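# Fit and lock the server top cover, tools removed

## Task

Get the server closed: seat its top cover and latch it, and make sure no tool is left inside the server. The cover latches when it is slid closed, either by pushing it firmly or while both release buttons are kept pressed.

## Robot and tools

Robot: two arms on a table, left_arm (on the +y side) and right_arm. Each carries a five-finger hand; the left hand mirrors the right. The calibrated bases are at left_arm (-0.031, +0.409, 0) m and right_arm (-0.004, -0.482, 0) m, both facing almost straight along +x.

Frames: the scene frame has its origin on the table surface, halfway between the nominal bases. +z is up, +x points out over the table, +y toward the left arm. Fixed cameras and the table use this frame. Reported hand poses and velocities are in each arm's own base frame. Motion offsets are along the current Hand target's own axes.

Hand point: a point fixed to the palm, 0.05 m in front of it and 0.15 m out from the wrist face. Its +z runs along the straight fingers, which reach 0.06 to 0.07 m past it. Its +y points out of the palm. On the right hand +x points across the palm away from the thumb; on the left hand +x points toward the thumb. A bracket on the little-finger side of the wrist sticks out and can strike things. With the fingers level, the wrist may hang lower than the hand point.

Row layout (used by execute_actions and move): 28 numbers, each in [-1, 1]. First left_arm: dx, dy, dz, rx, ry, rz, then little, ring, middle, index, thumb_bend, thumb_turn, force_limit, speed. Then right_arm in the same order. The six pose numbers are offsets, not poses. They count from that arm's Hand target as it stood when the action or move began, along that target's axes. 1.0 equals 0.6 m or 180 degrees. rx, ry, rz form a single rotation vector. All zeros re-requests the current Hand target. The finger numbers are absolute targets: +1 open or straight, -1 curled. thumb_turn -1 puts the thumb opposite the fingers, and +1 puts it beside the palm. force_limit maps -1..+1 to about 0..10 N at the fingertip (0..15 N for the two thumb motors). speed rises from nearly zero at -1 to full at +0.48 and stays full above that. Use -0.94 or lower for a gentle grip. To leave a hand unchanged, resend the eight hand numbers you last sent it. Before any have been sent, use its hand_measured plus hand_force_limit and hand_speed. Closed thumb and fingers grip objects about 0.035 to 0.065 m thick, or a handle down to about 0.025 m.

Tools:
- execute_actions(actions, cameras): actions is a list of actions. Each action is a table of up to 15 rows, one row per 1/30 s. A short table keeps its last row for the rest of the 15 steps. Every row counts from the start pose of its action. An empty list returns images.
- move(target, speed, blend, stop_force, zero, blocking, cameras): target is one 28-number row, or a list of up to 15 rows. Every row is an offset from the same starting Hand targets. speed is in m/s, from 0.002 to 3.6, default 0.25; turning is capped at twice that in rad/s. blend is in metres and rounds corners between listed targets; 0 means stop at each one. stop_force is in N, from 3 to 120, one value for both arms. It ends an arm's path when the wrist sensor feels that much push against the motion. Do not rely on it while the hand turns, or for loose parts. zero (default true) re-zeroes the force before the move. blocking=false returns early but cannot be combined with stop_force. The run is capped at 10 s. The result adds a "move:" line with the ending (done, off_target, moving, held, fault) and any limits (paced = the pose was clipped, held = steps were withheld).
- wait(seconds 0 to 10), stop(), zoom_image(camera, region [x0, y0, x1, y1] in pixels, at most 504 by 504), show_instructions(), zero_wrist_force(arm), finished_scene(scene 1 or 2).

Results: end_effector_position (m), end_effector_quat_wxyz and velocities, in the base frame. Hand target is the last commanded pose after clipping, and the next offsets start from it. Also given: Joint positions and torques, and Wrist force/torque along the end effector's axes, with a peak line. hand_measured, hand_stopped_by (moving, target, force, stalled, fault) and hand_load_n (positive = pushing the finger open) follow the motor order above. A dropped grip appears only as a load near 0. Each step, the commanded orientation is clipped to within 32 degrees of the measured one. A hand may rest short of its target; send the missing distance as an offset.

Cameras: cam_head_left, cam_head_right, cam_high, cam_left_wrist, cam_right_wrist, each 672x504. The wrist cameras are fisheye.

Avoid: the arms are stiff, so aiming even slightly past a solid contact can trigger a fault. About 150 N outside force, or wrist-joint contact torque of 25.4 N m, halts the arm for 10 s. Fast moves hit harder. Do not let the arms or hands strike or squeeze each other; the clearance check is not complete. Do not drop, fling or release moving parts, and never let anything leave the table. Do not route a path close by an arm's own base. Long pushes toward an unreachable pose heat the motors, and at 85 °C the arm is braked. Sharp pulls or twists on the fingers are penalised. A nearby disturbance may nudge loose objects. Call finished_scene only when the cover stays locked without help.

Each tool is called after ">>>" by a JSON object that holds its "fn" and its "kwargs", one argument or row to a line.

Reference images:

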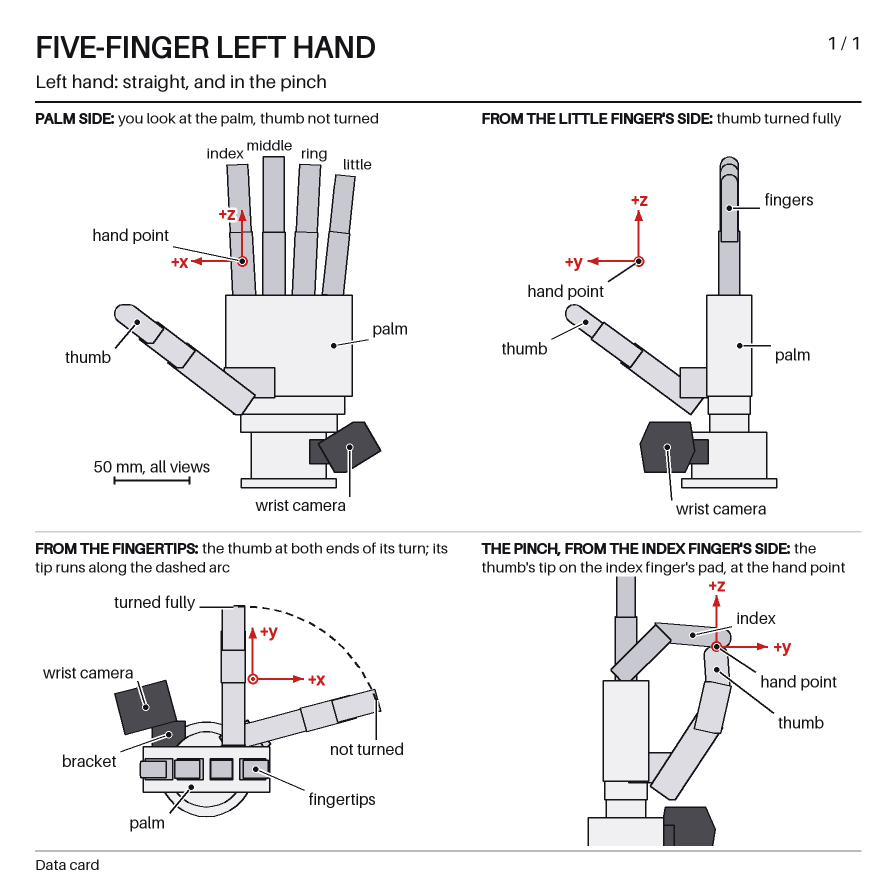

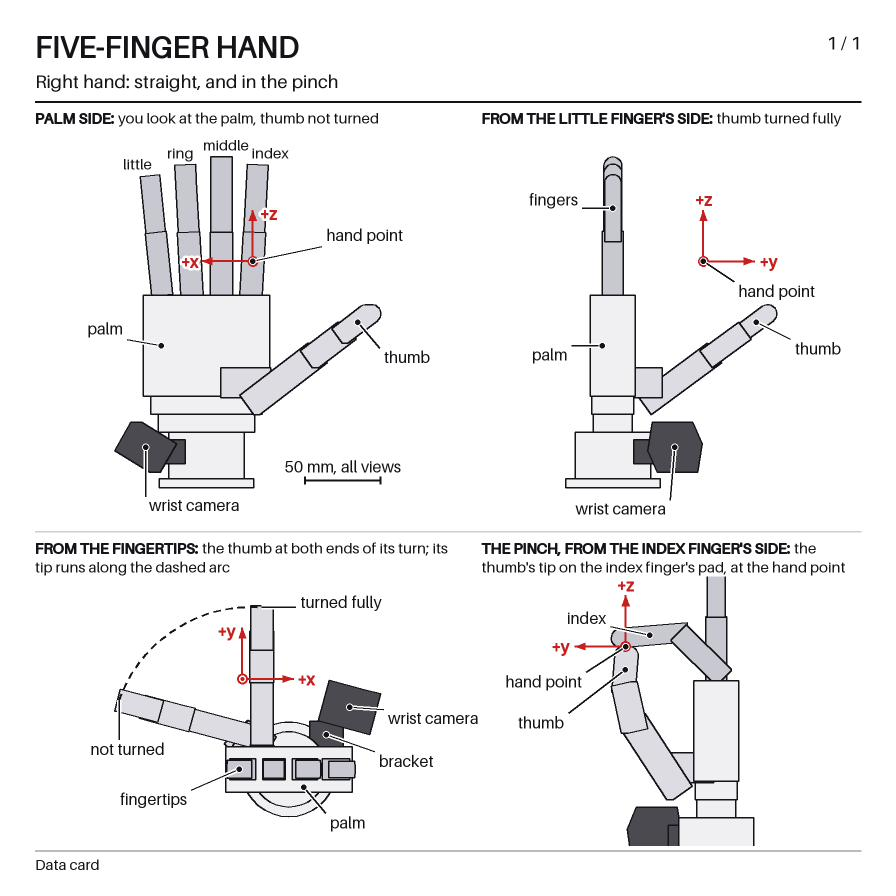

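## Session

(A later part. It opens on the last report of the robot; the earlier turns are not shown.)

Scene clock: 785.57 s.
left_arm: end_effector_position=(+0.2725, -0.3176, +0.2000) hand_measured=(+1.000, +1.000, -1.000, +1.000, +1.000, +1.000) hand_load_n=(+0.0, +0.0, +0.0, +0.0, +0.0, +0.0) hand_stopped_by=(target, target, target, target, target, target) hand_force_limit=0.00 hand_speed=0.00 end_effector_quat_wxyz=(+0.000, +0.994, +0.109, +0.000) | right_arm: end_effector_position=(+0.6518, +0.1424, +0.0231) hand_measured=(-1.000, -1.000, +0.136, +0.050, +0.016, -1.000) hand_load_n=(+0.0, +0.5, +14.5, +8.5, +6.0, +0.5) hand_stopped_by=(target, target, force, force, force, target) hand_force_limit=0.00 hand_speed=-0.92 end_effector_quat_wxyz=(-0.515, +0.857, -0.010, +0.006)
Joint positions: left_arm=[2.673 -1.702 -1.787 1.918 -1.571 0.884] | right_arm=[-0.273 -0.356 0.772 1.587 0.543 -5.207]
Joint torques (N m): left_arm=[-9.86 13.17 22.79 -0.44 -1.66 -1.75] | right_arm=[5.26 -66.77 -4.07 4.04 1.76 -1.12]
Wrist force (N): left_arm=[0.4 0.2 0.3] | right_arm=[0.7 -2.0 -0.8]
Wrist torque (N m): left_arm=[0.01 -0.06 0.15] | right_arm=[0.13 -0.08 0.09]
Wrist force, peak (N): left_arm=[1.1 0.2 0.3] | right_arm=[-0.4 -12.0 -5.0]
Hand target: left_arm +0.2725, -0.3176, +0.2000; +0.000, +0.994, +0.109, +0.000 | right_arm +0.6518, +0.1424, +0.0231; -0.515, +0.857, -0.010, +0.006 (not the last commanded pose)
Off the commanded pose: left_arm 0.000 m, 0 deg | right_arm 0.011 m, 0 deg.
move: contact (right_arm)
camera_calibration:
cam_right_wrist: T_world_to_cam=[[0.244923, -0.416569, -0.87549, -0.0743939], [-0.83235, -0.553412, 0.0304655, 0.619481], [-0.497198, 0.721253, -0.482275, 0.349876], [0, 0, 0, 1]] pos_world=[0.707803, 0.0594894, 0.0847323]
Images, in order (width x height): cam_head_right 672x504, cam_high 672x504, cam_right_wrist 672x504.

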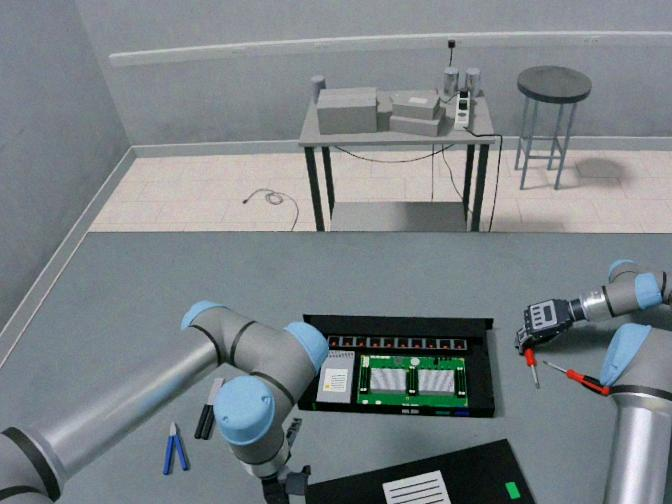

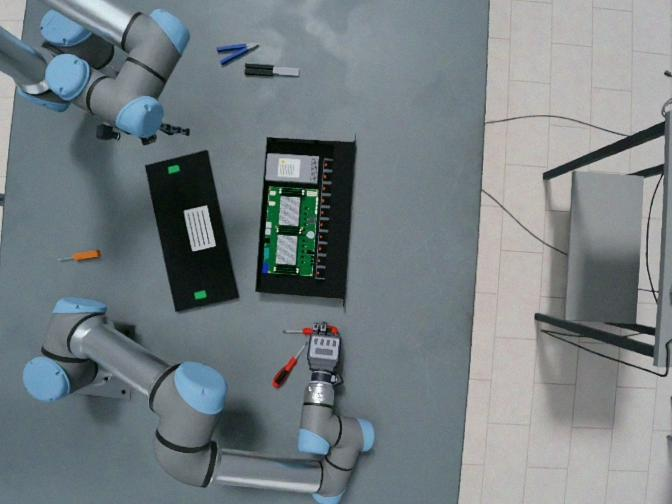

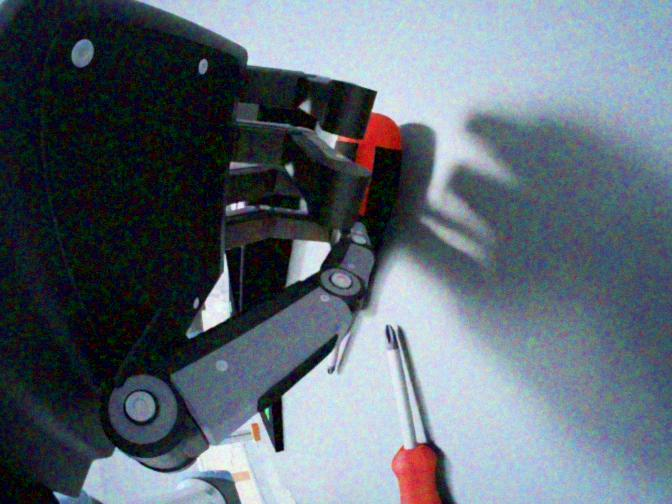

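>>> {"fn": "move", "kwargs": {
  "target": [
    [0,0,0,0,0,0,1,1,-1,1,1,1,0,0,0,0.0015,0.0008,0,0,0,-1,-1,0.35,0.35,0.2,-1,0.0,-0.8],
    [0,0,0,0,0,0,1,1,-1,1,1,1,0,0,0,-0.1766,-0.0938,0,0,0,-1,-1,0.35,0.35,0.2,-1,0.0,-0.8]
  ],
  "speed": [0.02,0.08],
  "cameras": ["cam_right_wrist","cam_high","cam_left_wrist"]
}}

Scene clock: 797.77 s.
left_arm: end_effector_position=(+0.2725, -0.3176, +0.2000) hand_measured=(+1.000, +1.000, -1.000, +1.000, +1.000, +1.000) hand_load_n=(+0.0, +0.0, +0.0, +0.0, +0.0, +0.0) hand_stopped_by=(target, target, target, target, target, target) hand_force_limit=0.00 hand_speed=0.00 end_effector_quat_wxyz=(+0.000, +0.994, +0.109, +0.000) | right_arm: end_effector_position=(+0.6518, +0.1425, +0.1430) hand_measured=(-1.000, -1.000, +0.350, +0.350, +0.200, -1.000) hand_load_n=(+0.0, +0.0, +0.0, +0.0, +0.0, +0.0) hand_stopped_by=(target, target, target, target, target, target) hand_force_limit=0.00 hand_speed=-0.80 end_effector_quat_wxyz=(-0.515, +0.857, -0.010, +0.007)
Joint positions: left_arm=[2.673 -1.702 -1.787 1.918 -1.571 0.884] | right_arm=[-0.272 -0.488 0.72 1.771 0.543 -5.207]
Joint torques (N m): left_arm=[-9.43 12.92 22.71 -0.54 -1.7 -1.8] | right_arm=[-3.95 -67.59 -28.02 4.27 -1.01 -1.05]
Wrist force (N): left_arm=[0.4 0.4 0.1] | right_arm=[1.1 0.0 0.1]
Wrist torque (N m): left_arm=[0.05 -0.07 0.14] | right_arm=[0.21 -0.10 0.19]
Wrist force, peak (N): left_arm=[0.9 0.5 0.4] | right_arm=[1.3 -2.5 -2.6]
Hand target: left_arm +0.2725, -0.3176, +0.2000; +0.000, +0.994, +0.109, +0.000 | right_arm +0.6518, +0.1424, +0.1430; -0.515, +0.857, -0.010, +0.006
Off the commanded pose: left_arm 0.000 m, 0 deg | right_arm 0.000 m, 0 deg.
move: done
camera_calibration:
cam_left_wrist: T_world_to_cam=[[0.0658216, 0.997827, 0.00311094, 0.29991], [0.847667, -0.0575606, 0.527397, -0.352996], [0.526429, -0.032077, -0.849614, 0.136105], [0, 0, 0, 1]] pos_world=[0.207833, -0.315211, 0.300872]
cam_right_wrist: T_world_to_cam=[[0.244868, -0.416562, -0.875509, 0.0307492], [-0.832387, -0.553356, 0.0304759, 0.615901], [-0.497163, 0.7213, -0.48224, 0.407642], [0, 0, 0, 1]] pos_world=[0.707803, 0.0595893, 0.204732]
Images, in order (width x height): cam_high 672x504, cam_left_wrist 672x504, cam_right_wrist 672x504.

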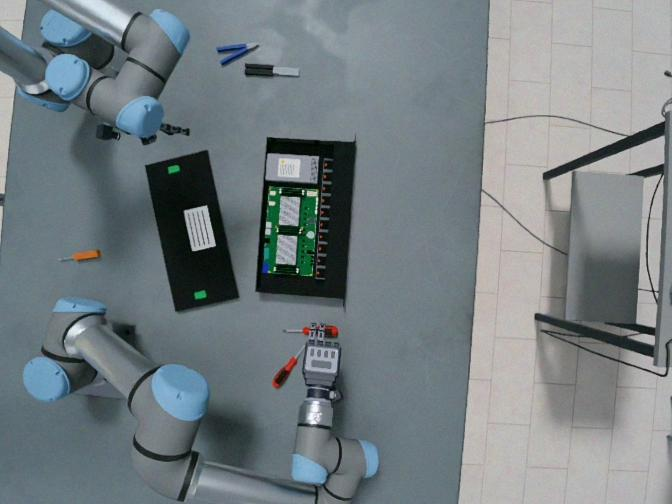

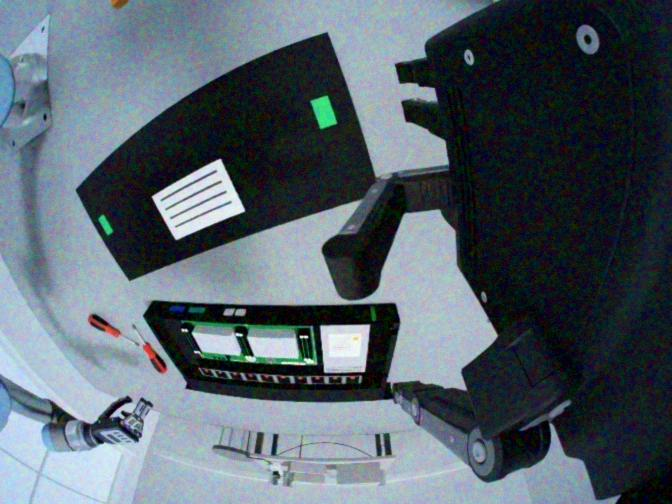

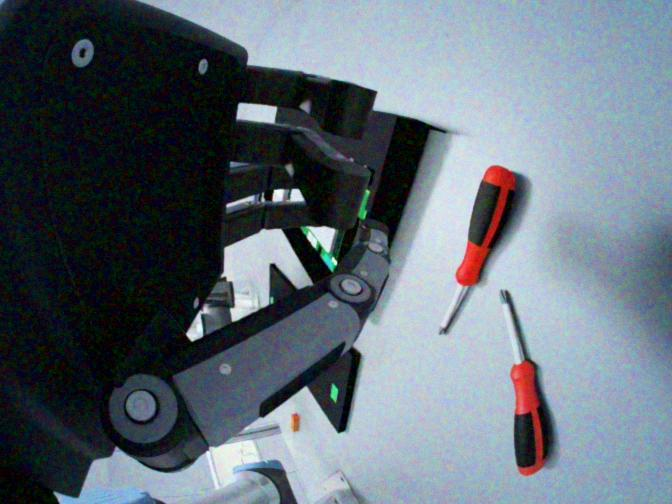

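>>> {"fn": "zoom_image", "kwargs": {
  "camera": "cam_left_wrist",
  "region": [50, 10, 400, 300]
}}

>>> {"fn": "zoom_image", "kwargs": {
  "camera": "cam_high",
  "region": [130, 130, 380, 330]
}}

Scaled by 1.440 from the camera's 672x504 image, which has a finer 960x720 frame.

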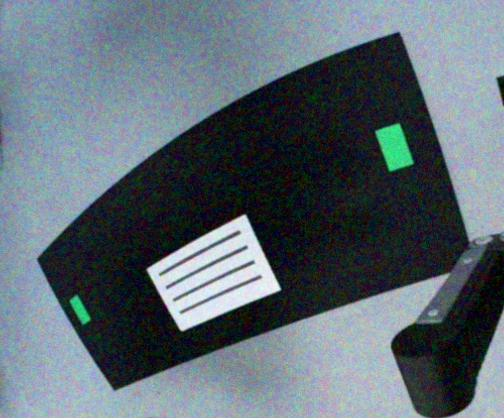

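Scaled by 2.016.

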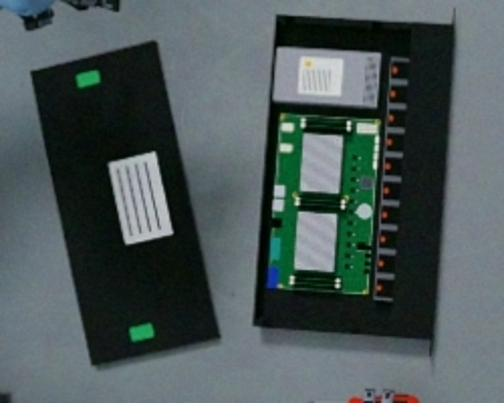

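>>> {"fn": "move", "kwargs": {
  "target": [
    [-0.0075,-0.0185,0.0833,0,0,-0.0017,1,1,-1,1,1,1,0,0,-0.334,-0.1673,-0.0415,-0.0008,0.4415,0.2345,1,1,-1,1,1,1,0,0],
    [-0.0075,-0.0185,0.0833,0,0,-0.0017,1,1,-1,1,1,1,0,0,-0.5112,-0.0773,0.1187,-0.0742,0.4697,0.7819,1,1,-1,1,1,1,0,0]
  ],
  "speed": 0.4,
  "blend": [0.05,0],
  "cameras": ["all"]
}}

>>> {"fn": "zoom_image", "kwargs": {
  "camera": "cam_left_wrist",
  "region": [0, 0, 504, 504]
}}

>>> {"fn": "zoom_image", "kwargs": {
  "camera": "cam_right_wrist",
  "region": [168, 0, 672, 504]
}}

Scene clock: 936.20 s.
left_arm: end_effector_position=(+0.2657, -0.3077, +0.1501) hand_measured=(+1.000, +1.000, -1.000, +1.000, +1.000, +1.000) hand_load_n=(+0.0, +0.0, +0.0, +0.0, -0.5, +0.0) hand_stopped_by=(target, target, target, target, target, target) hand_force_limit=0.00 hand_speed=0.00 end_effector_quat_wxyz=(+0.000, +0.994, +0.111, +0.000) | right_arm: end_effector_position=(+0.3472, +0.2346, +0.1505) hand_measured=(+1.000, +1.000, -1.000, +1.000, +1.000, +1.000) hand_load_n=(+0.0, +0.0, +0.0, +0.0, +0.0, +0.0) hand_stopped_by=(target, target, target, target, target, target) hand_force_limit=0.00 hand_speed=0.00 end_effector_quat_wxyz=(+0.000, -0.143, +0.990, +0.000)
Joint positions: left_arm=[2.69 -1.723 -1.903 2.054 -1.571 0.896] | right_arm=[0.102 -1.336 1.799 1.108 1.571 -1.757]
Joint torques (N m): left_arm=[13.27 10.19 2.3 -0.03 2.36 1.65] | right_arm=[-6.12 -14.16 -3.92 3.98 -2.7 1.56]
Wrist force (N): left_arm=[0.5 0.4 0.2] | right_arm=[0.1 0.0 0.2]
Wrist torque (N m): left_arm=[0.05 -0.07 -0.04] | right_arm=[0.02 -0.06 0.01]
Wrist force, peak (N): left_arm=[0.8 0.3 0.6] | right_arm=[1.6 0.2 0.5]
Hand target: left_arm +0.2657, -0.3077, +0.1501; +0.000, +0.994, +0.111, +0.000 | right_arm +0.3472, +0.2346, +0.1505; +0.000, -0.143, +0.990, +0.000
Off the commanded pose: left_arm 0.000 m, 0 deg | right_arm 0.000 m, 0 deg.
move: done
camera_calibration:
cam_left_wrist: T_world_to_cam=[[0.060514, 0.998163, 0.0030924, 0.292134], [0.847973, -0.0530425, 0.527378, -0.318985], [0.526573, -0.0292915, -0.849625, 0.0983372], [0, 0, 0, 1]] pos_world=[0.201031, -0.305637, 0.250872]
cam_right_wrist: T_world_to_cam=[[-0.518089, 0.853971, -0.0481446, -0.00737214], [0.716517, 0.46406, 0.520818, -0.437187], [0.467106, 0.235334, -0.852309, 0.0282222], [0, 0, 0, 1]] pos_world=[0.29625, 0.202535, 0.251394]

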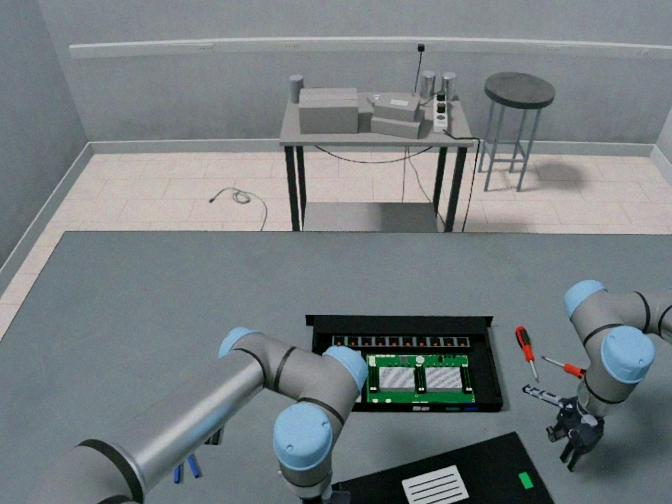

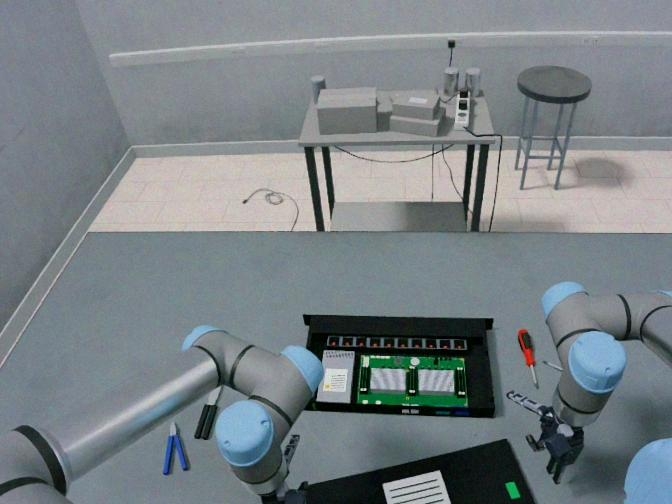

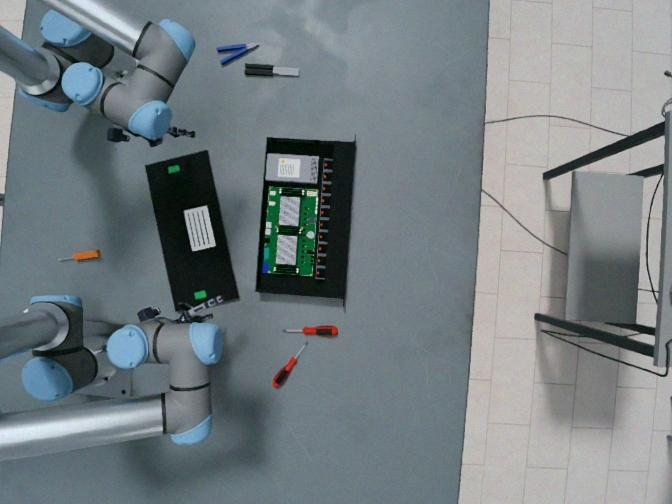

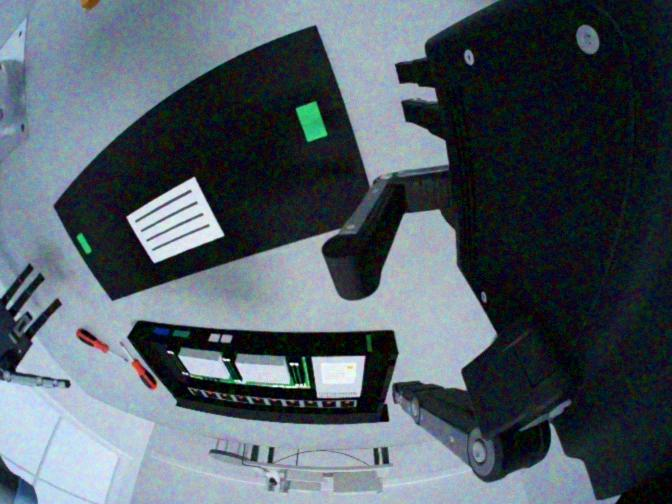

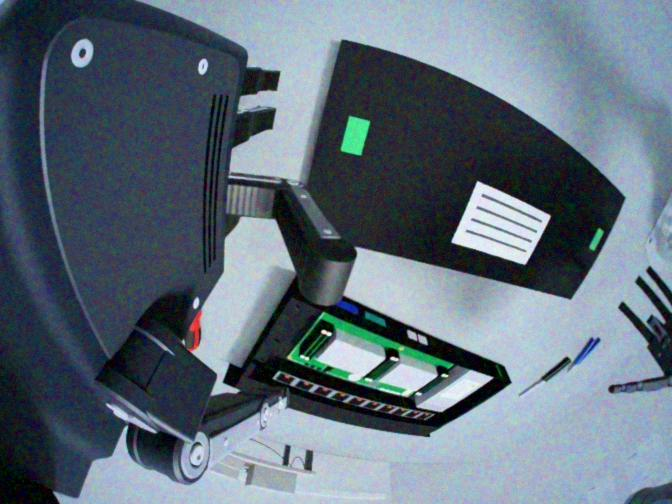

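Scaled by 1.000.

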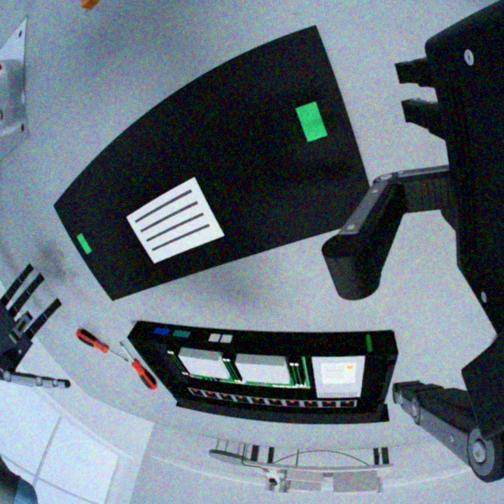

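Scaled by 1.000.

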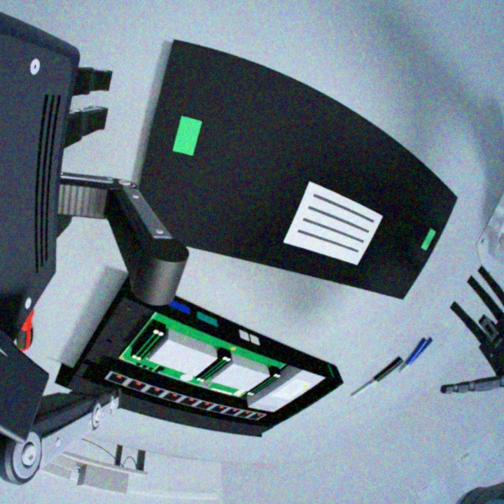

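>>> {"fn": "zoom_image", "kwargs": {
  "camera": "cam_left_wrist",
  "region": [280, 10, 420, 220]
}}

>>> {"fn": "zoom_image", "kwargs": {
  "camera": "cam_right_wrist",
  "region": [270, 20, 380, 220]
}}

Scaled by 2.400 from the camera's 672x504 image, which has a finer 960x720 frame.

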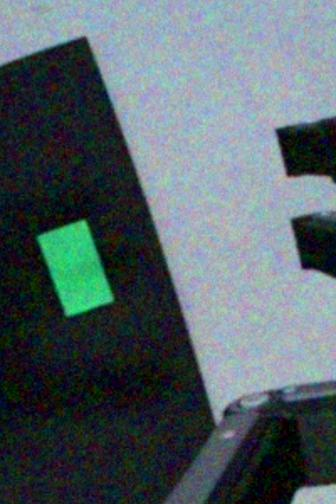

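Scaled by 2.520 from the camera's 672x504 image, which has a finer 960x720 frame.

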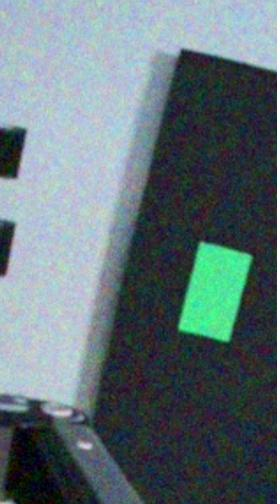

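>>> {"fn": "move", "kwargs": {
  "target": [0,0,0.1167,0,0,0,1,1,-1,1,1,1,0,0,0,0,0.1167,0,0,0,1,1,-1,1,1,1,0,0],
  "speed": 0.15,
  "cameras": ["cam_high","cam_left_wrist","cam_right_wrist","cam_head_left"]
}}

>>> {"fn": "zoom_image", "kwargs": {
  "camera": "cam_left_wrist",
  "region": [250, 0, 500, 250]
}}

>>> {"fn": "zoom_image", "kwargs": {
  "camera": "cam_right_wrist",
  "region": [180, 0, 430, 250]
}}

>>> {"fn": "zoom_image", "kwargs": {
  "camera": "cam_high",
  "region": [90, 100, 270, 340]
}}

Scene clock: 1096.40 s.
left_arm: end_effector_position=(+0.2658, -0.3076, +0.0801) hand_measured=(+1.000, +1.000, -1.000, +1.000, +1.000, +1.000) hand_load_n=(+0.0, +0.0, +0.0, +0.0, +0.0, +0.0) hand_stopped_by=(target, target, target, target, target, target) hand_force_limit=0.00 hand_speed=0.00 end_effector_quat_wxyz=(+0.000, +0.994, +0.111, +0.000) | right_arm: end_effector_position=(+0.3472, +0.2346, +0.0805) hand_measured=(+1.000, +1.000, -1.000, +1.000, +1.000, +1.000) hand_load_n=(+0.0, +0.5, +0.5, +0.0, +0.0, +0.0) hand_stopped_by=(target, target, target, target, target, target) hand_force_limit=0.00 hand_speed=0.00 end_effector_quat_wxyz=(+0.000, -0.143, +0.990, +0.000)
Joint positions: left_arm=[2.69 -1.819 -1.994 2.242 -1.572 0.896] | right_arm=[0.101 -1.246 1.888 0.93 1.571 -1.756]
Joint torques (N m): left_arm=[-15.49 12.42 0.62 0.06 2.11 -2.13] | right_arm=[6.11 -16.73 -0.71 1.01 -2.51 1.24]
Wrist force (N): left_arm=[0.5 0.2 0.4] | right_arm=[0.4 -0.2 0.3]
Wrist torque (N m): left_arm=[0.00 -0.07 0.02] | right_arm=[0.00 -0.06 -0.02]
Wrist force, peak (N): left_arm=[0.4 0.4 1.2] | right_arm=[0.3 0.0 1.3]
Hand target: left_arm +0.2657, -0.3077, +0.0801; +0.000, +0.994, +0.111, +0.000 | right_arm +0.3472, +0.2346, +0.0804; +0.000, -0.143, +0.990, +0.000
Off the commanded pose: left_arm 0.000 m, 0 deg | right_arm 0.000 m, 0 deg.
move: done
camera_calibration:
cam_left_wrist: T_world_to_cam=[[0.0604101, 0.998168, 0.00327057, 0.292236], [0.847934, -0.053046, 0.527441, -0.282152], [0.526648, -0.0290895, -0.849585, 0.0388528], [0, 0, 0, 1]] pos_world=[0.201131, -0.305537, 0.180872]
cam_right_wrist: T_world_to_cam=[[-0.517932, 0.854072, -0.048033, -0.0108816], [0.716629, 0.463874, 0.52083, -0.400655], [0.467108, 0.235333, -0.852308, -0.0313933], [0, 0, 0, 1]] pos_world=[0.296149, 0.202535, 0.181394]
Images, in order (width x height): cam_head_left 672x504, cam_high 672x504, cam_left_wrist 672x504, cam_right_wrist 672x504.

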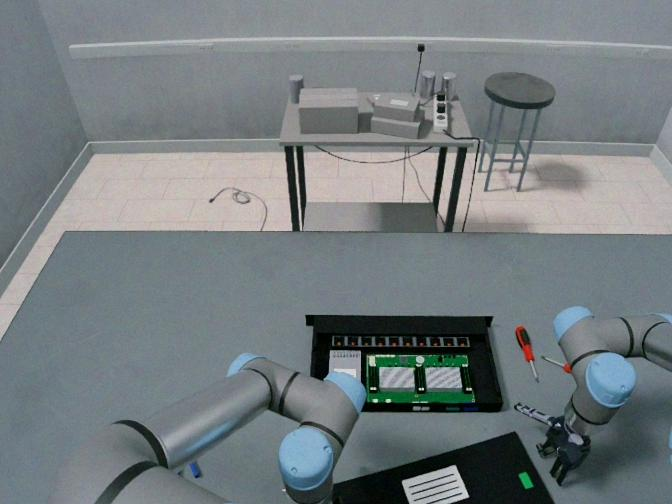

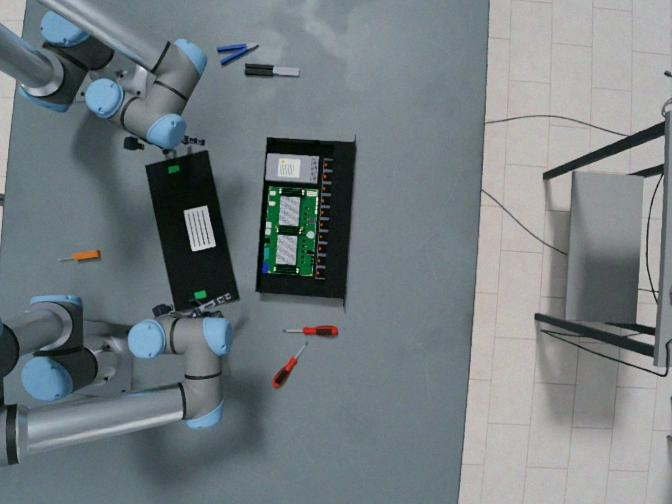

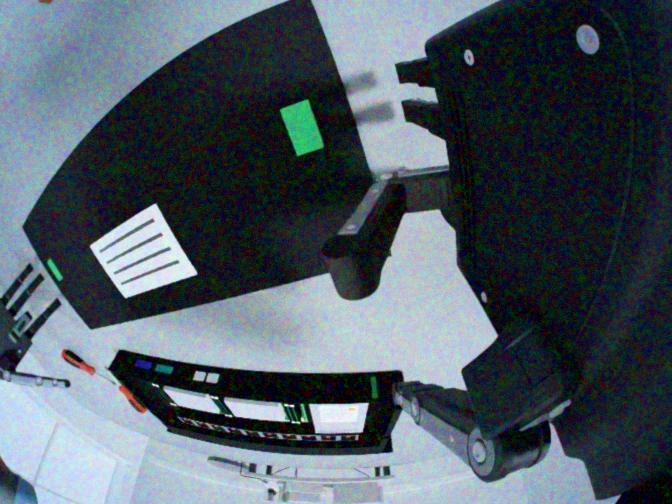

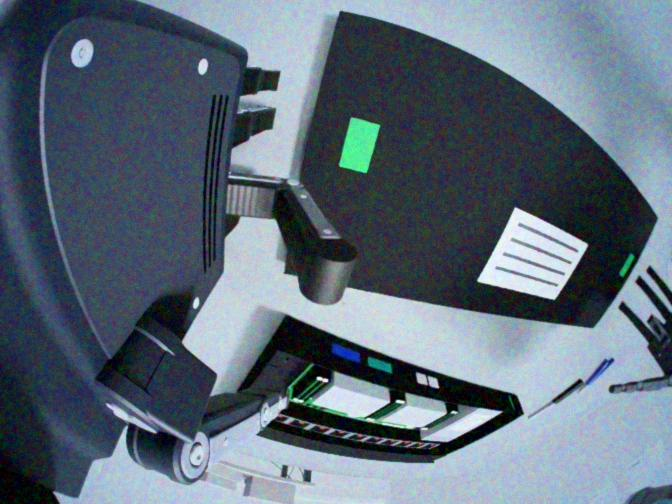

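Scaled by 2.016 from the camera's 672x504 image, which has a finer 960x720 frame.

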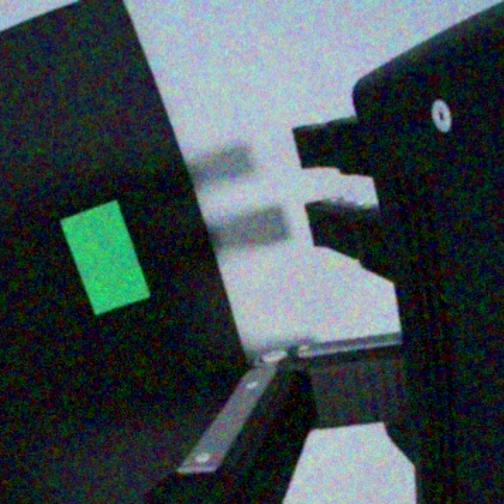

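Scaled by 2.016 from the camera's 672x504 image, which has a finer 960x720 frame.

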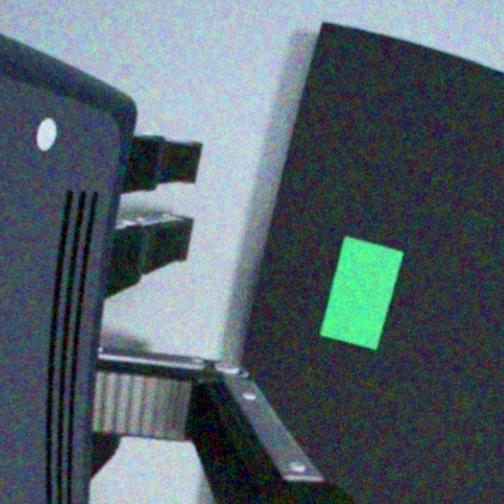

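Scaled by 2.100.

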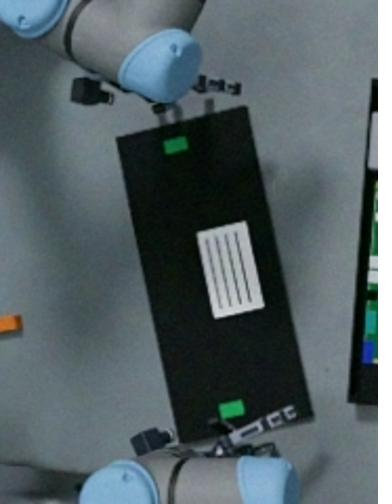

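>>> {"fn": "move", "kwargs": {
  "target": [-0.01,0,0.0227,0,0,-0.0083,1,1,-1,1,1,1,0,0,0,0,0.024,0,0,0,1,1,-1,1,1,1,0,0],
  "speed": 0.04,
  "cameras": []
}}

>>> {"fn": "move", "kwargs": {
  "target": [0,0.07,0,0,0,0,1,1,-1,1,1,1,0,0,0,0.07,0,0,0,0,1,1,-1,1,1,1,0,0],
  "speed": 0.008,
  "stop_force": 4,
  "cameras": ["cam_left_wrist","cam_right_wrist"]
}}

>>> {"fn": "zoom_image", "kwargs": {
  "camera": "cam_left_wrist",
  "region": [250, 0, 500, 250]
}}

>>> {"fn": "zoom_image", "kwargs": {
  "camera": "cam_right_wrist",
  "region": [180, 0, 430, 250]
}}

Scene clock: 1145.53 s.
left_arm: end_effector_position=(+0.2599, -0.3090, +0.0665) hand_measured=(+1.000, +1.000, -1.000, +1.000, +1.000, +1.000) hand_load_n=(+0.0, +0.0, +0.0, +0.0, +0.0, +0.0) hand_stopped_by=(target, target, target, target, target, target) hand_force_limit=0.00 hand_speed=0.00 end_effector_quat_wxyz=(+0.000, +0.992, +0.124, +0.000) | right_arm: end_effector_position=(+0.3472, +0.2346, +0.0661) hand_measured=(+1.000, +1.000, -1.000, +1.000, +1.000, +1.000) hand_load_n=(+0.0, +0.0, +0.0, +0.0, +0.0, +0.0) hand_stopped_by=(target, target, target, target, target, target) hand_force_limit=0.00 hand_speed=0.00 end_effector_quat_wxyz=(+0.000, -0.143, +0.990, +0.000)
Joint positions: left_arm=[2.673 -1.836 -2.017 2.282 -1.571 0.853] | right_arm=[0.102 -1.224 1.902 0.893 1.57 -1.756]
Joint torques (N m): left_arm=[-15.56 12.06 0.16 0.05 0.68 -2.14] | right_arm=[7.07 -17.63 -1 0.78 -2.14 1.43]
Wrist force (N): left_arm=[0.7 0.1 0.6] | right_arm=[0.2 -0.1 0.2]
Wrist torque (N m): left_arm=[-0.02 -0.08 0.18] | right_arm=[0.04 -0.03 0.00]
Wrist force, peak (N): left_arm=[1.0 0.5 0.3] | right_arm=[0.5 -0.3 0.4]
Hand target: left_arm +0.2598, -0.3090, +0.0664; +0.000, +0.992, +0.124, +0.000 | right_arm +0.3472, +0.2346, +0.0660; +0.000, -0.143, +0.990, +0.000
Off the commanded pose: left_arm 0.000 m, 0 deg | right_arm 0.000 m, 0 deg.
move: done
No camera images: "cameras" was empty.

Scene clock: 1149.77 s.
left_arm: end_effector_position=(+0.2661, -0.3334, +0.0664) hand_measured=(+1.000, +1.000, -1.000, +1.000, +1.000, +1.000) hand_load_n=(+0.0, +0.5, +0.5, +0.0, +0.0, +0.0) hand_stopped_by=(target, target, target, target, target, target) hand_force_limit=0.00 hand_speed=0.00 end_effector_quat_wxyz=(+0.000, +0.992, +0.124, +0.000) | right_arm: end_effector_position=(+0.3401, +0.2587, +0.0661) hand_measured=(+1.000, +1.000, -1.000, +1.000, +1.000, +1.000) hand_load_n=(+0.0, +1.0, +0.0, +0.0, +0.0, +0.0) hand_stopped_by=(target, target, target, target, target, target) hand_force_limit=0.00 hand_speed=0.00 end_effector_quat_wxyz=(+0.000, -0.143, +0.990, +0.000)
Joint positions: left_arm=[2.615 -1.884 -1.949 2.262 -1.571 0.795] | right_arm=[0.172 -1.213 1.886 0.898 1.57 -1.686]
Joint torques (N m): left_arm=[13.35 38.84 1.47 0.22 1.79 1.64] | right_arm=[-3.26 -39.09 0.07 1.15 -2.68 -1.19]
Wrist force (N): left_arm=[0.7 -2.9 0.1] | right_arm=[-0.5 -6.5 -0.6]
Wrist torque (N m): left_arm=[0.10 -0.07 0.23] | right_arm=[0.25 0.03 -0.34]
Wrist force, peak (N): left_arm=[2.3 -9.9 0.0] | right_arm=[0.5 -11.6 -0.7]
Hand target: left_arm +0.2661, -0.3334, +0.0664; +0.000, +0.992, +0.124, +0.000 (not the last commanded pose) | right_arm +0.3401, +0.2587, +0.0661; +0.000, -0.143, +0.990, +0.000 (not the last commanded pose)
Off the commanded pose: left_arm 0.017 m, 0 deg | right_arm 0.017 m, 0 deg.
move: contact (left_arm, right_arm)
camera_calibration:
cam_left_wrist: T_world_to_cam=[[0.0344776, 0.9994, 0.00320246, 0.325284], [0.849064, -0.0309812, 0.52738, -0.2695], [0.527163, -0.0154637, -0.849623, 0.0307016], [0, 0, 0, 1]] pos_world=[0.201423, -0.332964, 0.167172]
cam_right_wrist: T_world_to_cam=[[-0.517955, 0.854061, -0.0479886, -0.0358317], [0.716663, 0.46389, 0.520769, -0.39925], [0.467029, 0.235343, -0.852348, -0.0459947], [0, 0, 0, 1]] pos_world=[0.289049, 0.226635, 0.166994]
Images, in order (width x height): cam_left_wrist 672x504, cam_right_wrist 672x504.

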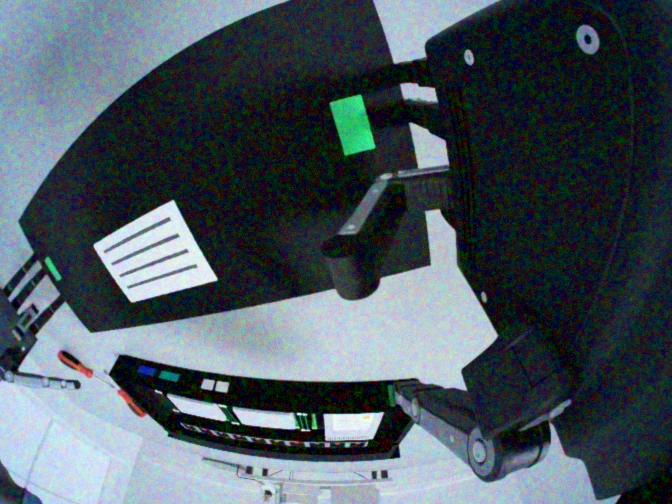

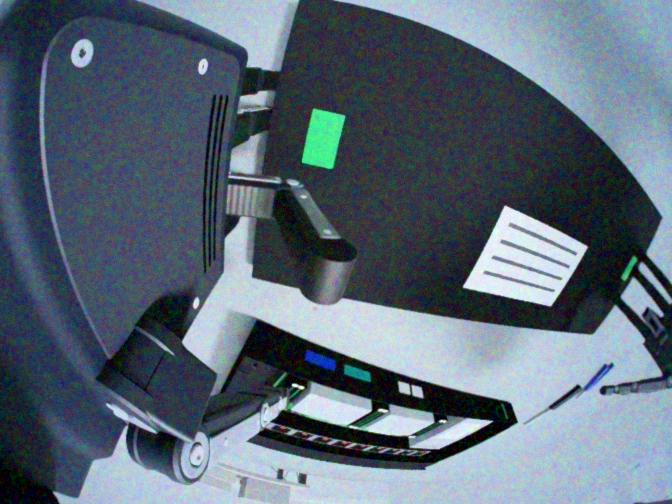

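Scaled by 2.016 from the camera's 672x504 image, which has a finer 960x720 frame.

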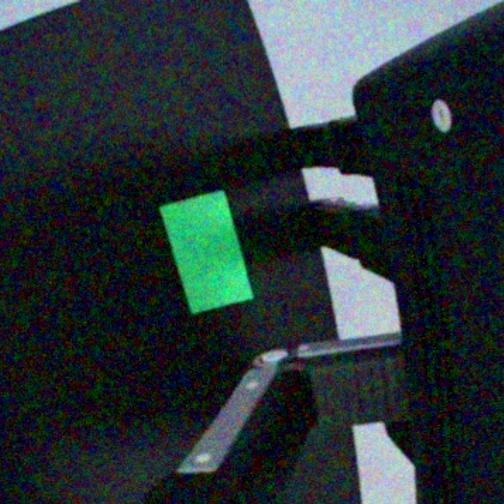

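Scaled by 2.016 from the camera's 672x504 image, which has a finer 960x720 frame.

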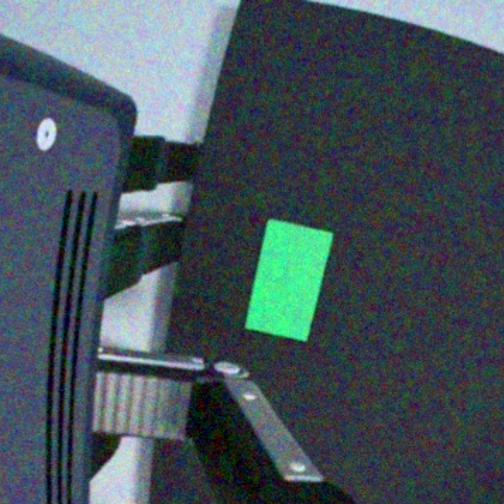

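>>> {"fn": "move", "kwargs": {
  "target": [0,0.0018,0,0,0,0,1,1,-1,1,1,1,0,0,0,0.0013,0,0,0,0,1,1,-1,1,1,1,0,0],
  "speed": 0.01,
  "cameras": []
}}

Scene clock: 1173.77 s.
left_arm: end_effector_position=(+0.2663, -0.3344, +0.0664) hand_measured=(+1.000, +1.000, -1.000, +1.000, +1.000, +1.000) hand_load_n=(+0.5, +4.0, +0.0, +0.5, +0.0, +0.0) hand_stopped_by=(target, target, target, target, target, target) hand_force_limit=0.00 hand_speed=0.00 end_effector_quat_wxyz=(+0.000, +0.992, +0.124, +0.000) | right_arm: end_effector_position=(+0.3399, +0.2594, +0.0661) hand_measured=(+1.000, +1.000, -1.000, +1.000, +1.000, +1.000) hand_load_n=(+1.0, +2.5, +0.0, +0.0, +0.0, +0.0) hand_stopped_by=(target, target, target, target, target, target) hand_force_limit=0.00 hand_speed=0.00 end_effector_quat_wxyz=(+0.000, -0.143, +0.990, +0.000)
Joint positions: left_arm=[2.613 -1.886 -1.946 2.261 -1.571 0.793] | right_arm=[0.174 -1.213 1.886 0.899 1.571 -1.684]
Joint torques (N m): left_arm=[-20.48 17.36 34.94 1.91 3.61 -2.53] | right_arm=[14.99 -17.03 -22.35 4.43 -4.18 2.02]
Wrist force (N): left_arm=[1.4 -31.3 -0.2] | right_arm=[0.2 -26.6 -1.0]
Wrist torque (N m): left_arm=[1.00 0.04 1.46] | right_arm=[0.82 0.10 -1.44]
Wrist force, peak (N): left_arm=[1.4 -31.3 -0.2] | right_arm=[0.2 -26.6 -1.0]
Hand target: left_arm +0.2663, -0.3344, +0.0664; +0.000, +0.992, +0.124, +0.000 | right_arm +0.3398, +0.2594, +0.0661; +0.000, -0.143, +0.990, +0.000
Off the commanded pose: left_arm 0.000 m, 0 deg | right_arm 0.000 m, 0 deg.
move: done
No camera images: "cameras" was empty.

>>> {"fn": "move", "kwargs": {
  "target": [0,0.0006,0,0,0,0.0044,1,1,-1,1,1,1,0,0,0,0.0005,0,0,0,-0.0039,1,1,-1,1,1,1,0,0],
  "speed": 0.01,
  "cameras": []
}}

Scene clock: 1190.83 s.
left_arm: end_effector_position=(+0.2664, -0.3348, +0.0664) hand_measured=(+1.000, +1.000, -1.000, +1.000, +1.000, +1.000) hand_load_n=(+0.0, +1.0, +0.0, +3.0, -0.5, +0.0) hand_stopped_by=(target, target, target, target, target, target) hand_force_limit=0.00 hand_speed=0.00 end_effector_quat_wxyz=(+0.000, +0.993, +0.117, +0.000) | right_arm: end_effector_position=(+0.3398, +0.2597, +0.0661) hand_measured=(+1.000, +1.000, -1.000, +1.000, +1.000, +1.000) hand_load_n=(+0.0, +3.0, +0.0, +1.5, -0.5, +0.0) hand_stopped_by=(target, target, target, target, target, target) hand_force_limit=0.00 hand_speed=0.00 end_effector_quat_wxyz=(+0.000, -0.149, +0.989, +0.000)
Joint positions: left_arm=[2.615 -1.887 -1.945 2.261 -1.571 0.808] | right_arm=[0.174 -1.211 1.883 0.899 1.57 -1.696]
Joint torques (N m): left_arm=[9.52 16.98 32.62 0.84 7.57 2.36] | right_arm=[14.53 -16.14 -23.26 3.54 -9.02 -1.29]
Wrist force (N): left_arm=[-0.1 -26.7 -0.8] | right_arm=[3.5 -26.0 -1.5]
Wrist torque (N m): left_arm=[0.78 -0.06 0.19] | right_arm=[0.88 0.27 -0.55]
Wrist force, peak (N): left_arm=[1.2 -33.1 0.4] | right_arm=[2.8 -28.6 -1.4]
Hand target: left_arm +0.2664, -0.3348, +0.0664; +0.000, +0.993, +0.117, +0.000 | right_arm +0.3398, +0.2597, +0.0661; +0.000, -0.149, +0.989, +0.000
Off the commanded pose: left_arm 0.000 m, 0 deg | right_arm 0.000 m, 0 deg.
move: done
No camera images: "cameras" was empty.

>>> {"fn": "move", "kwargs": {
  "target": [
    [0,0.0003,0,0,0,-0.0008,1,1,-1,1,1,1,0,0,0,0.0003,0,0,0,0,1,1,-1,1,1,1,0,0],
    [0,0.0003,-0.03,0,0,-0.0008,1,1,-1,1,1,1,0,0,0,0.0003,-0.03,0,0,0,1,1,-1,1,1,1,0,0]
  ],
  "speed": 0.01,
  "cameras": ["cam_left_wrist","cam_right_wrist"]
}}

Scene clock: 1205.60 s.
left_arm: end_effector_position=(+0.2665, -0.3350, +0.0844) hand_measured=(+1.000, +1.000, -1.000, +1.000, +1.000, +1.000) hand_load_n=(+0.0, +2.0, +0.0, +3.5, +0.0, +0.0) hand_stopped_by=(target, target, target, target, target, target) hand_force_limit=0.00 hand_speed=0.00 end_effector_quat_wxyz=(+0.000, +0.993, +0.119, +0.000) | right_arm: end_effector_position=(+0.3397, +0.2599, +0.0840) hand_measured=(+1.000, +1.000, -1.000, +1.000, +1.000, +1.000) hand_load_n=(+0.0, +3.5, +0.0, +2.0, -0.5, +0.0) hand_stopped_by=(target, target, target, target, target, target) hand_force_limit=0.00 hand_speed=0.00 end_effector_quat_wxyz=(+0.000, -0.149, +0.989, +0.000)
Joint positions: left_arm=[2.614 -1.859 -1.926 2.214 -1.571 0.805] | right_arm=[0.175 -1.238 1.865 0.945 1.57 -1.696]
Joint torques (N m): left_arm=[-22.22 42.45 36.3 1.43 6.39 -1.51] | right_arm=[13.68 -39.09 -23.49 5.04 -9.48 -0.1]
Wrist force (N): left_arm=[1.8 -34.0 4.7] | right_arm=[1.1 -34.3 5.1]
Wrist torque (N m): left_arm=[0.89 0.20 0.74] | right_arm=[0.67 -0.01 -0.94]
Wrist force, peak (N): left_arm=[1.9 -34.2 5.0] | right_arm=[1.1 -34.3 5.1]
Hand target: left_arm +0.2665, -0.3350, +0.0844; +0.000, +0.993, +0.119, +0.000 | right_arm +0.3397, +0.2599, +0.0841; +0.000, -0.149, +0.989, +0.000
Off the commanded pose: left_arm 0.000 m, 0 deg | right_arm 0.000 m, 0 deg.
move: done
camera_calibration:
cam_left_wrist: T_world_to_cam=[[0.0457727, 0.998947, 0.00307607, 0.323649], [0.848642, -0.0405096, 0.527414, -0.282463], [0.526984, -0.0215307, -0.849603, 0.0437764], [0, 0, 0, 1]] pos_world=[0.201826, -0.333809, 0.185172]
cam_right_wrist: T_world_to_cam=[[-0.528373, 0.847654, -0.0479945, -0.0310041], [0.710889, 0.472613, 0.520839, -0.4092], [0.464174, 0.241079, -0.852305, -0.0313806], [0, 0, 0, 1]] pos_world=[0.289081, 0.227239, 0.184894]
Images, in order (width x height): cam_left_wrist 672x504, cam_right_wrist 672x504.

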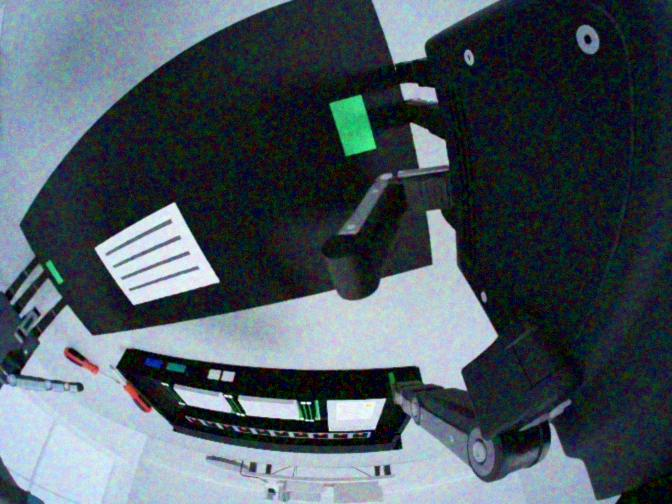

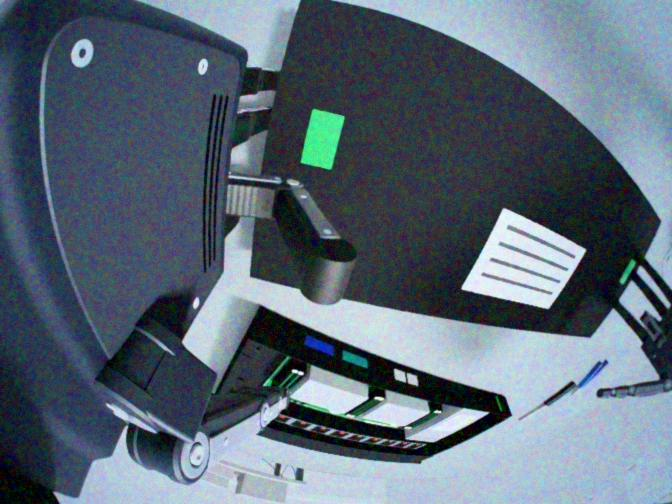

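>>> {"fn": "move", "kwargs": {
  "target": [
    [0,0,-0.0833,0,0,0,1,1,-1,1,1,1,0,0,0,0,-0.0833,0,0,0,1,1,-1,1,1,1,0,0],
    [0.09556,0.01081,-0.0833,0,0,0.01583,1,1,-1,1,1,1,0,0,-0.06848,-0.00955,-0.0833,0,0,0.01583,1,1,-1,1,1,1,0,0],
    [0.19106,0.02229,-0.0833,0,0,0.03167,1,1,-1,1,1,1,0,0,-0.13701,-0.01842,-0.0833,0,0,0.03167,1,1,-1,1,1,1,0,0]
  ],
  "speed": 0.04,
  "blend": [0.005,0.005,0],
  "cameras": ["cam_high"]
}}

Scene clock: 1263.13 s.
left_arm: end_effector_position=(+0.3810, -0.3210, +0.1344) hand_measured=(+1.000, +1.000, -1.000, +1.000, +1.000, +1.000) hand_load_n=(+0.0, +3.0, +0.0, +4.5, +0.0, +0.0) hand_stopped_by=(target, target, target, target, target, target) hand_force_limit=0.00 hand_speed=0.00 end_effector_quat_wxyz=(+0.000, +0.998, +0.069, +0.000) | right_arm: end_effector_position=(+0.4215, +0.2736, +0.1340) hand_measured=(+1.000, +1.000, -1.000, +1.000, +1.000, +1.000) hand_load_n=(+0.5, +4.0, +0.0, +2.0, +0.0, +0.0) hand_stopped_by=(target, target, target, target, target, target) hand_force_limit=0.00 hand_speed=0.00 end_effector_quat_wxyz=(+0.000, -0.100, +0.995, +0.000)
Joint positions: left_arm=[2.794 -1.955 -1.64 2.024 -1.571 1.085] | right_arm=[0.179 -1.139 1.572 1.139 1.57 -1.592]
Joint torques (N m): left_arm=[-0.26 24.08 35.37 0.44 12.92 2.32] | right_arm=[22.9 -24.31 -27.06 4.02 -11.09 1.48]
Wrist force (N): left_arm=[2.9 -44.4 4.8] | right_arm=[2.3 -45.4 4.6]
Wrist torque (N m): left_arm=[1.49 0.22 0.79] | right_arm=[1.12 0.00 -1.35]
Wrist force, peak (N): left_arm=[2.9 -44.4 4.8] | right_arm=[2.3 -45.4 4.6]
Hand target: left_arm +0.3810, -0.3210, +0.1344; +0.000, +0.998, +0.069, +0.000 | right_arm +0.4216, +0.2736, +0.1340; +0.000, -0.100, +0.995, +0.000
Off the commanded pose: left_arm 0.000 m, 0 deg | right_arm 0.000 m, 0 deg.
move: done
Images, in order (width x height): cam_high 672x504.

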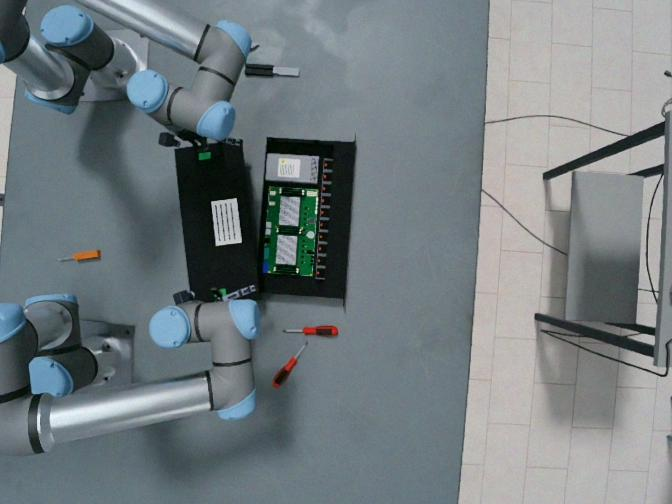

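>>> {"fn": "move", "kwargs": {
  "target": [
    [0.09618,0.0018,0,0,0,0.01583,1,1,-1,1,1,1,0,0,-0.0691,-0.0021,0,0,0,0.01583,1,1,-1,1,1,1,0,0],
    [0.1923,0.00478,0,0,0,0.03167,1,1,-1,1,1,1,0,0,-0.13822,-0.0031,0,0,0,0.03167,1,1,-1,1,1,1,0,0]
  ],
  "speed": 0.04,
  "blend": [0.005,0],
  "cameras": []
}}

Scene clock: 1296.97 s.
left_arm: end_effector_position=(+0.4957, -0.3079, +0.1344) hand_measured=(+1.000, +1.000, -1.000, +1.000, +1.000, +1.000) hand_load_n=(+0.0, +1.5, +0.0, +3.5, +0.5, +0.0) hand_stopped_by=(target, target, target, target, target, target) hand_force_limit=0.00 hand_speed=0.00 end_effector_quat_wxyz=(+0.000, +1.000, +0.019, +0.000) | right_arm: end_effector_position=(+0.5032, +0.2882, +0.1340) hand_measured=(+1.000, +1.000, -1.000, +1.000, +1.000, +1.000) hand_load_n=(+0.0, +3.5, +0.0, +1.5, +0.0, +0.0) hand_stopped_by=(target, target, target, target, target, target) hand_force_limit=0.00 hand_speed=0.00 end_effector_quat_wxyz=(+0.000, -0.050, +0.999, +0.000)
Joint positions: left_arm=[2.904 -2.165 -1.315 1.909 -1.571 1.294] | right_arm=[0.185 -0.968 1.301 1.238 1.57 -1.486]
Joint torques (N m): left_arm=[-0.86 32.56 30.2 -3.09 6.36 2.26] | right_arm=[20.55 -32.71 -30.02 3.19 -5.4 1.65]
Wrist force (N): left_arm=[2.4 -31.3 4.7] | right_arm=[1.8 -31.5 4.7]
Wrist torque (N m): left_arm=[0.75 0.18 0.47] | right_arm=[0.56 -0.04 -1.02]
Wrist force, peak (N): left_arm=[2.7 -44.7 4.9] | right_arm=[2.3 -45.6 4.5]
Hand target: left_arm +0.4957, -0.3079, +0.1344; +0.000, +1.000, +0.019, +0.000 | right_arm +0.5032, +0.2882, +0.1340; +0.000, -0.050, +0.999, +0.000
Off the commanded pose: left_arm 0.000 m, 0 deg | right_arm 0.000 m, 0 deg.
move: done
No camera images: "cameras" was empty.


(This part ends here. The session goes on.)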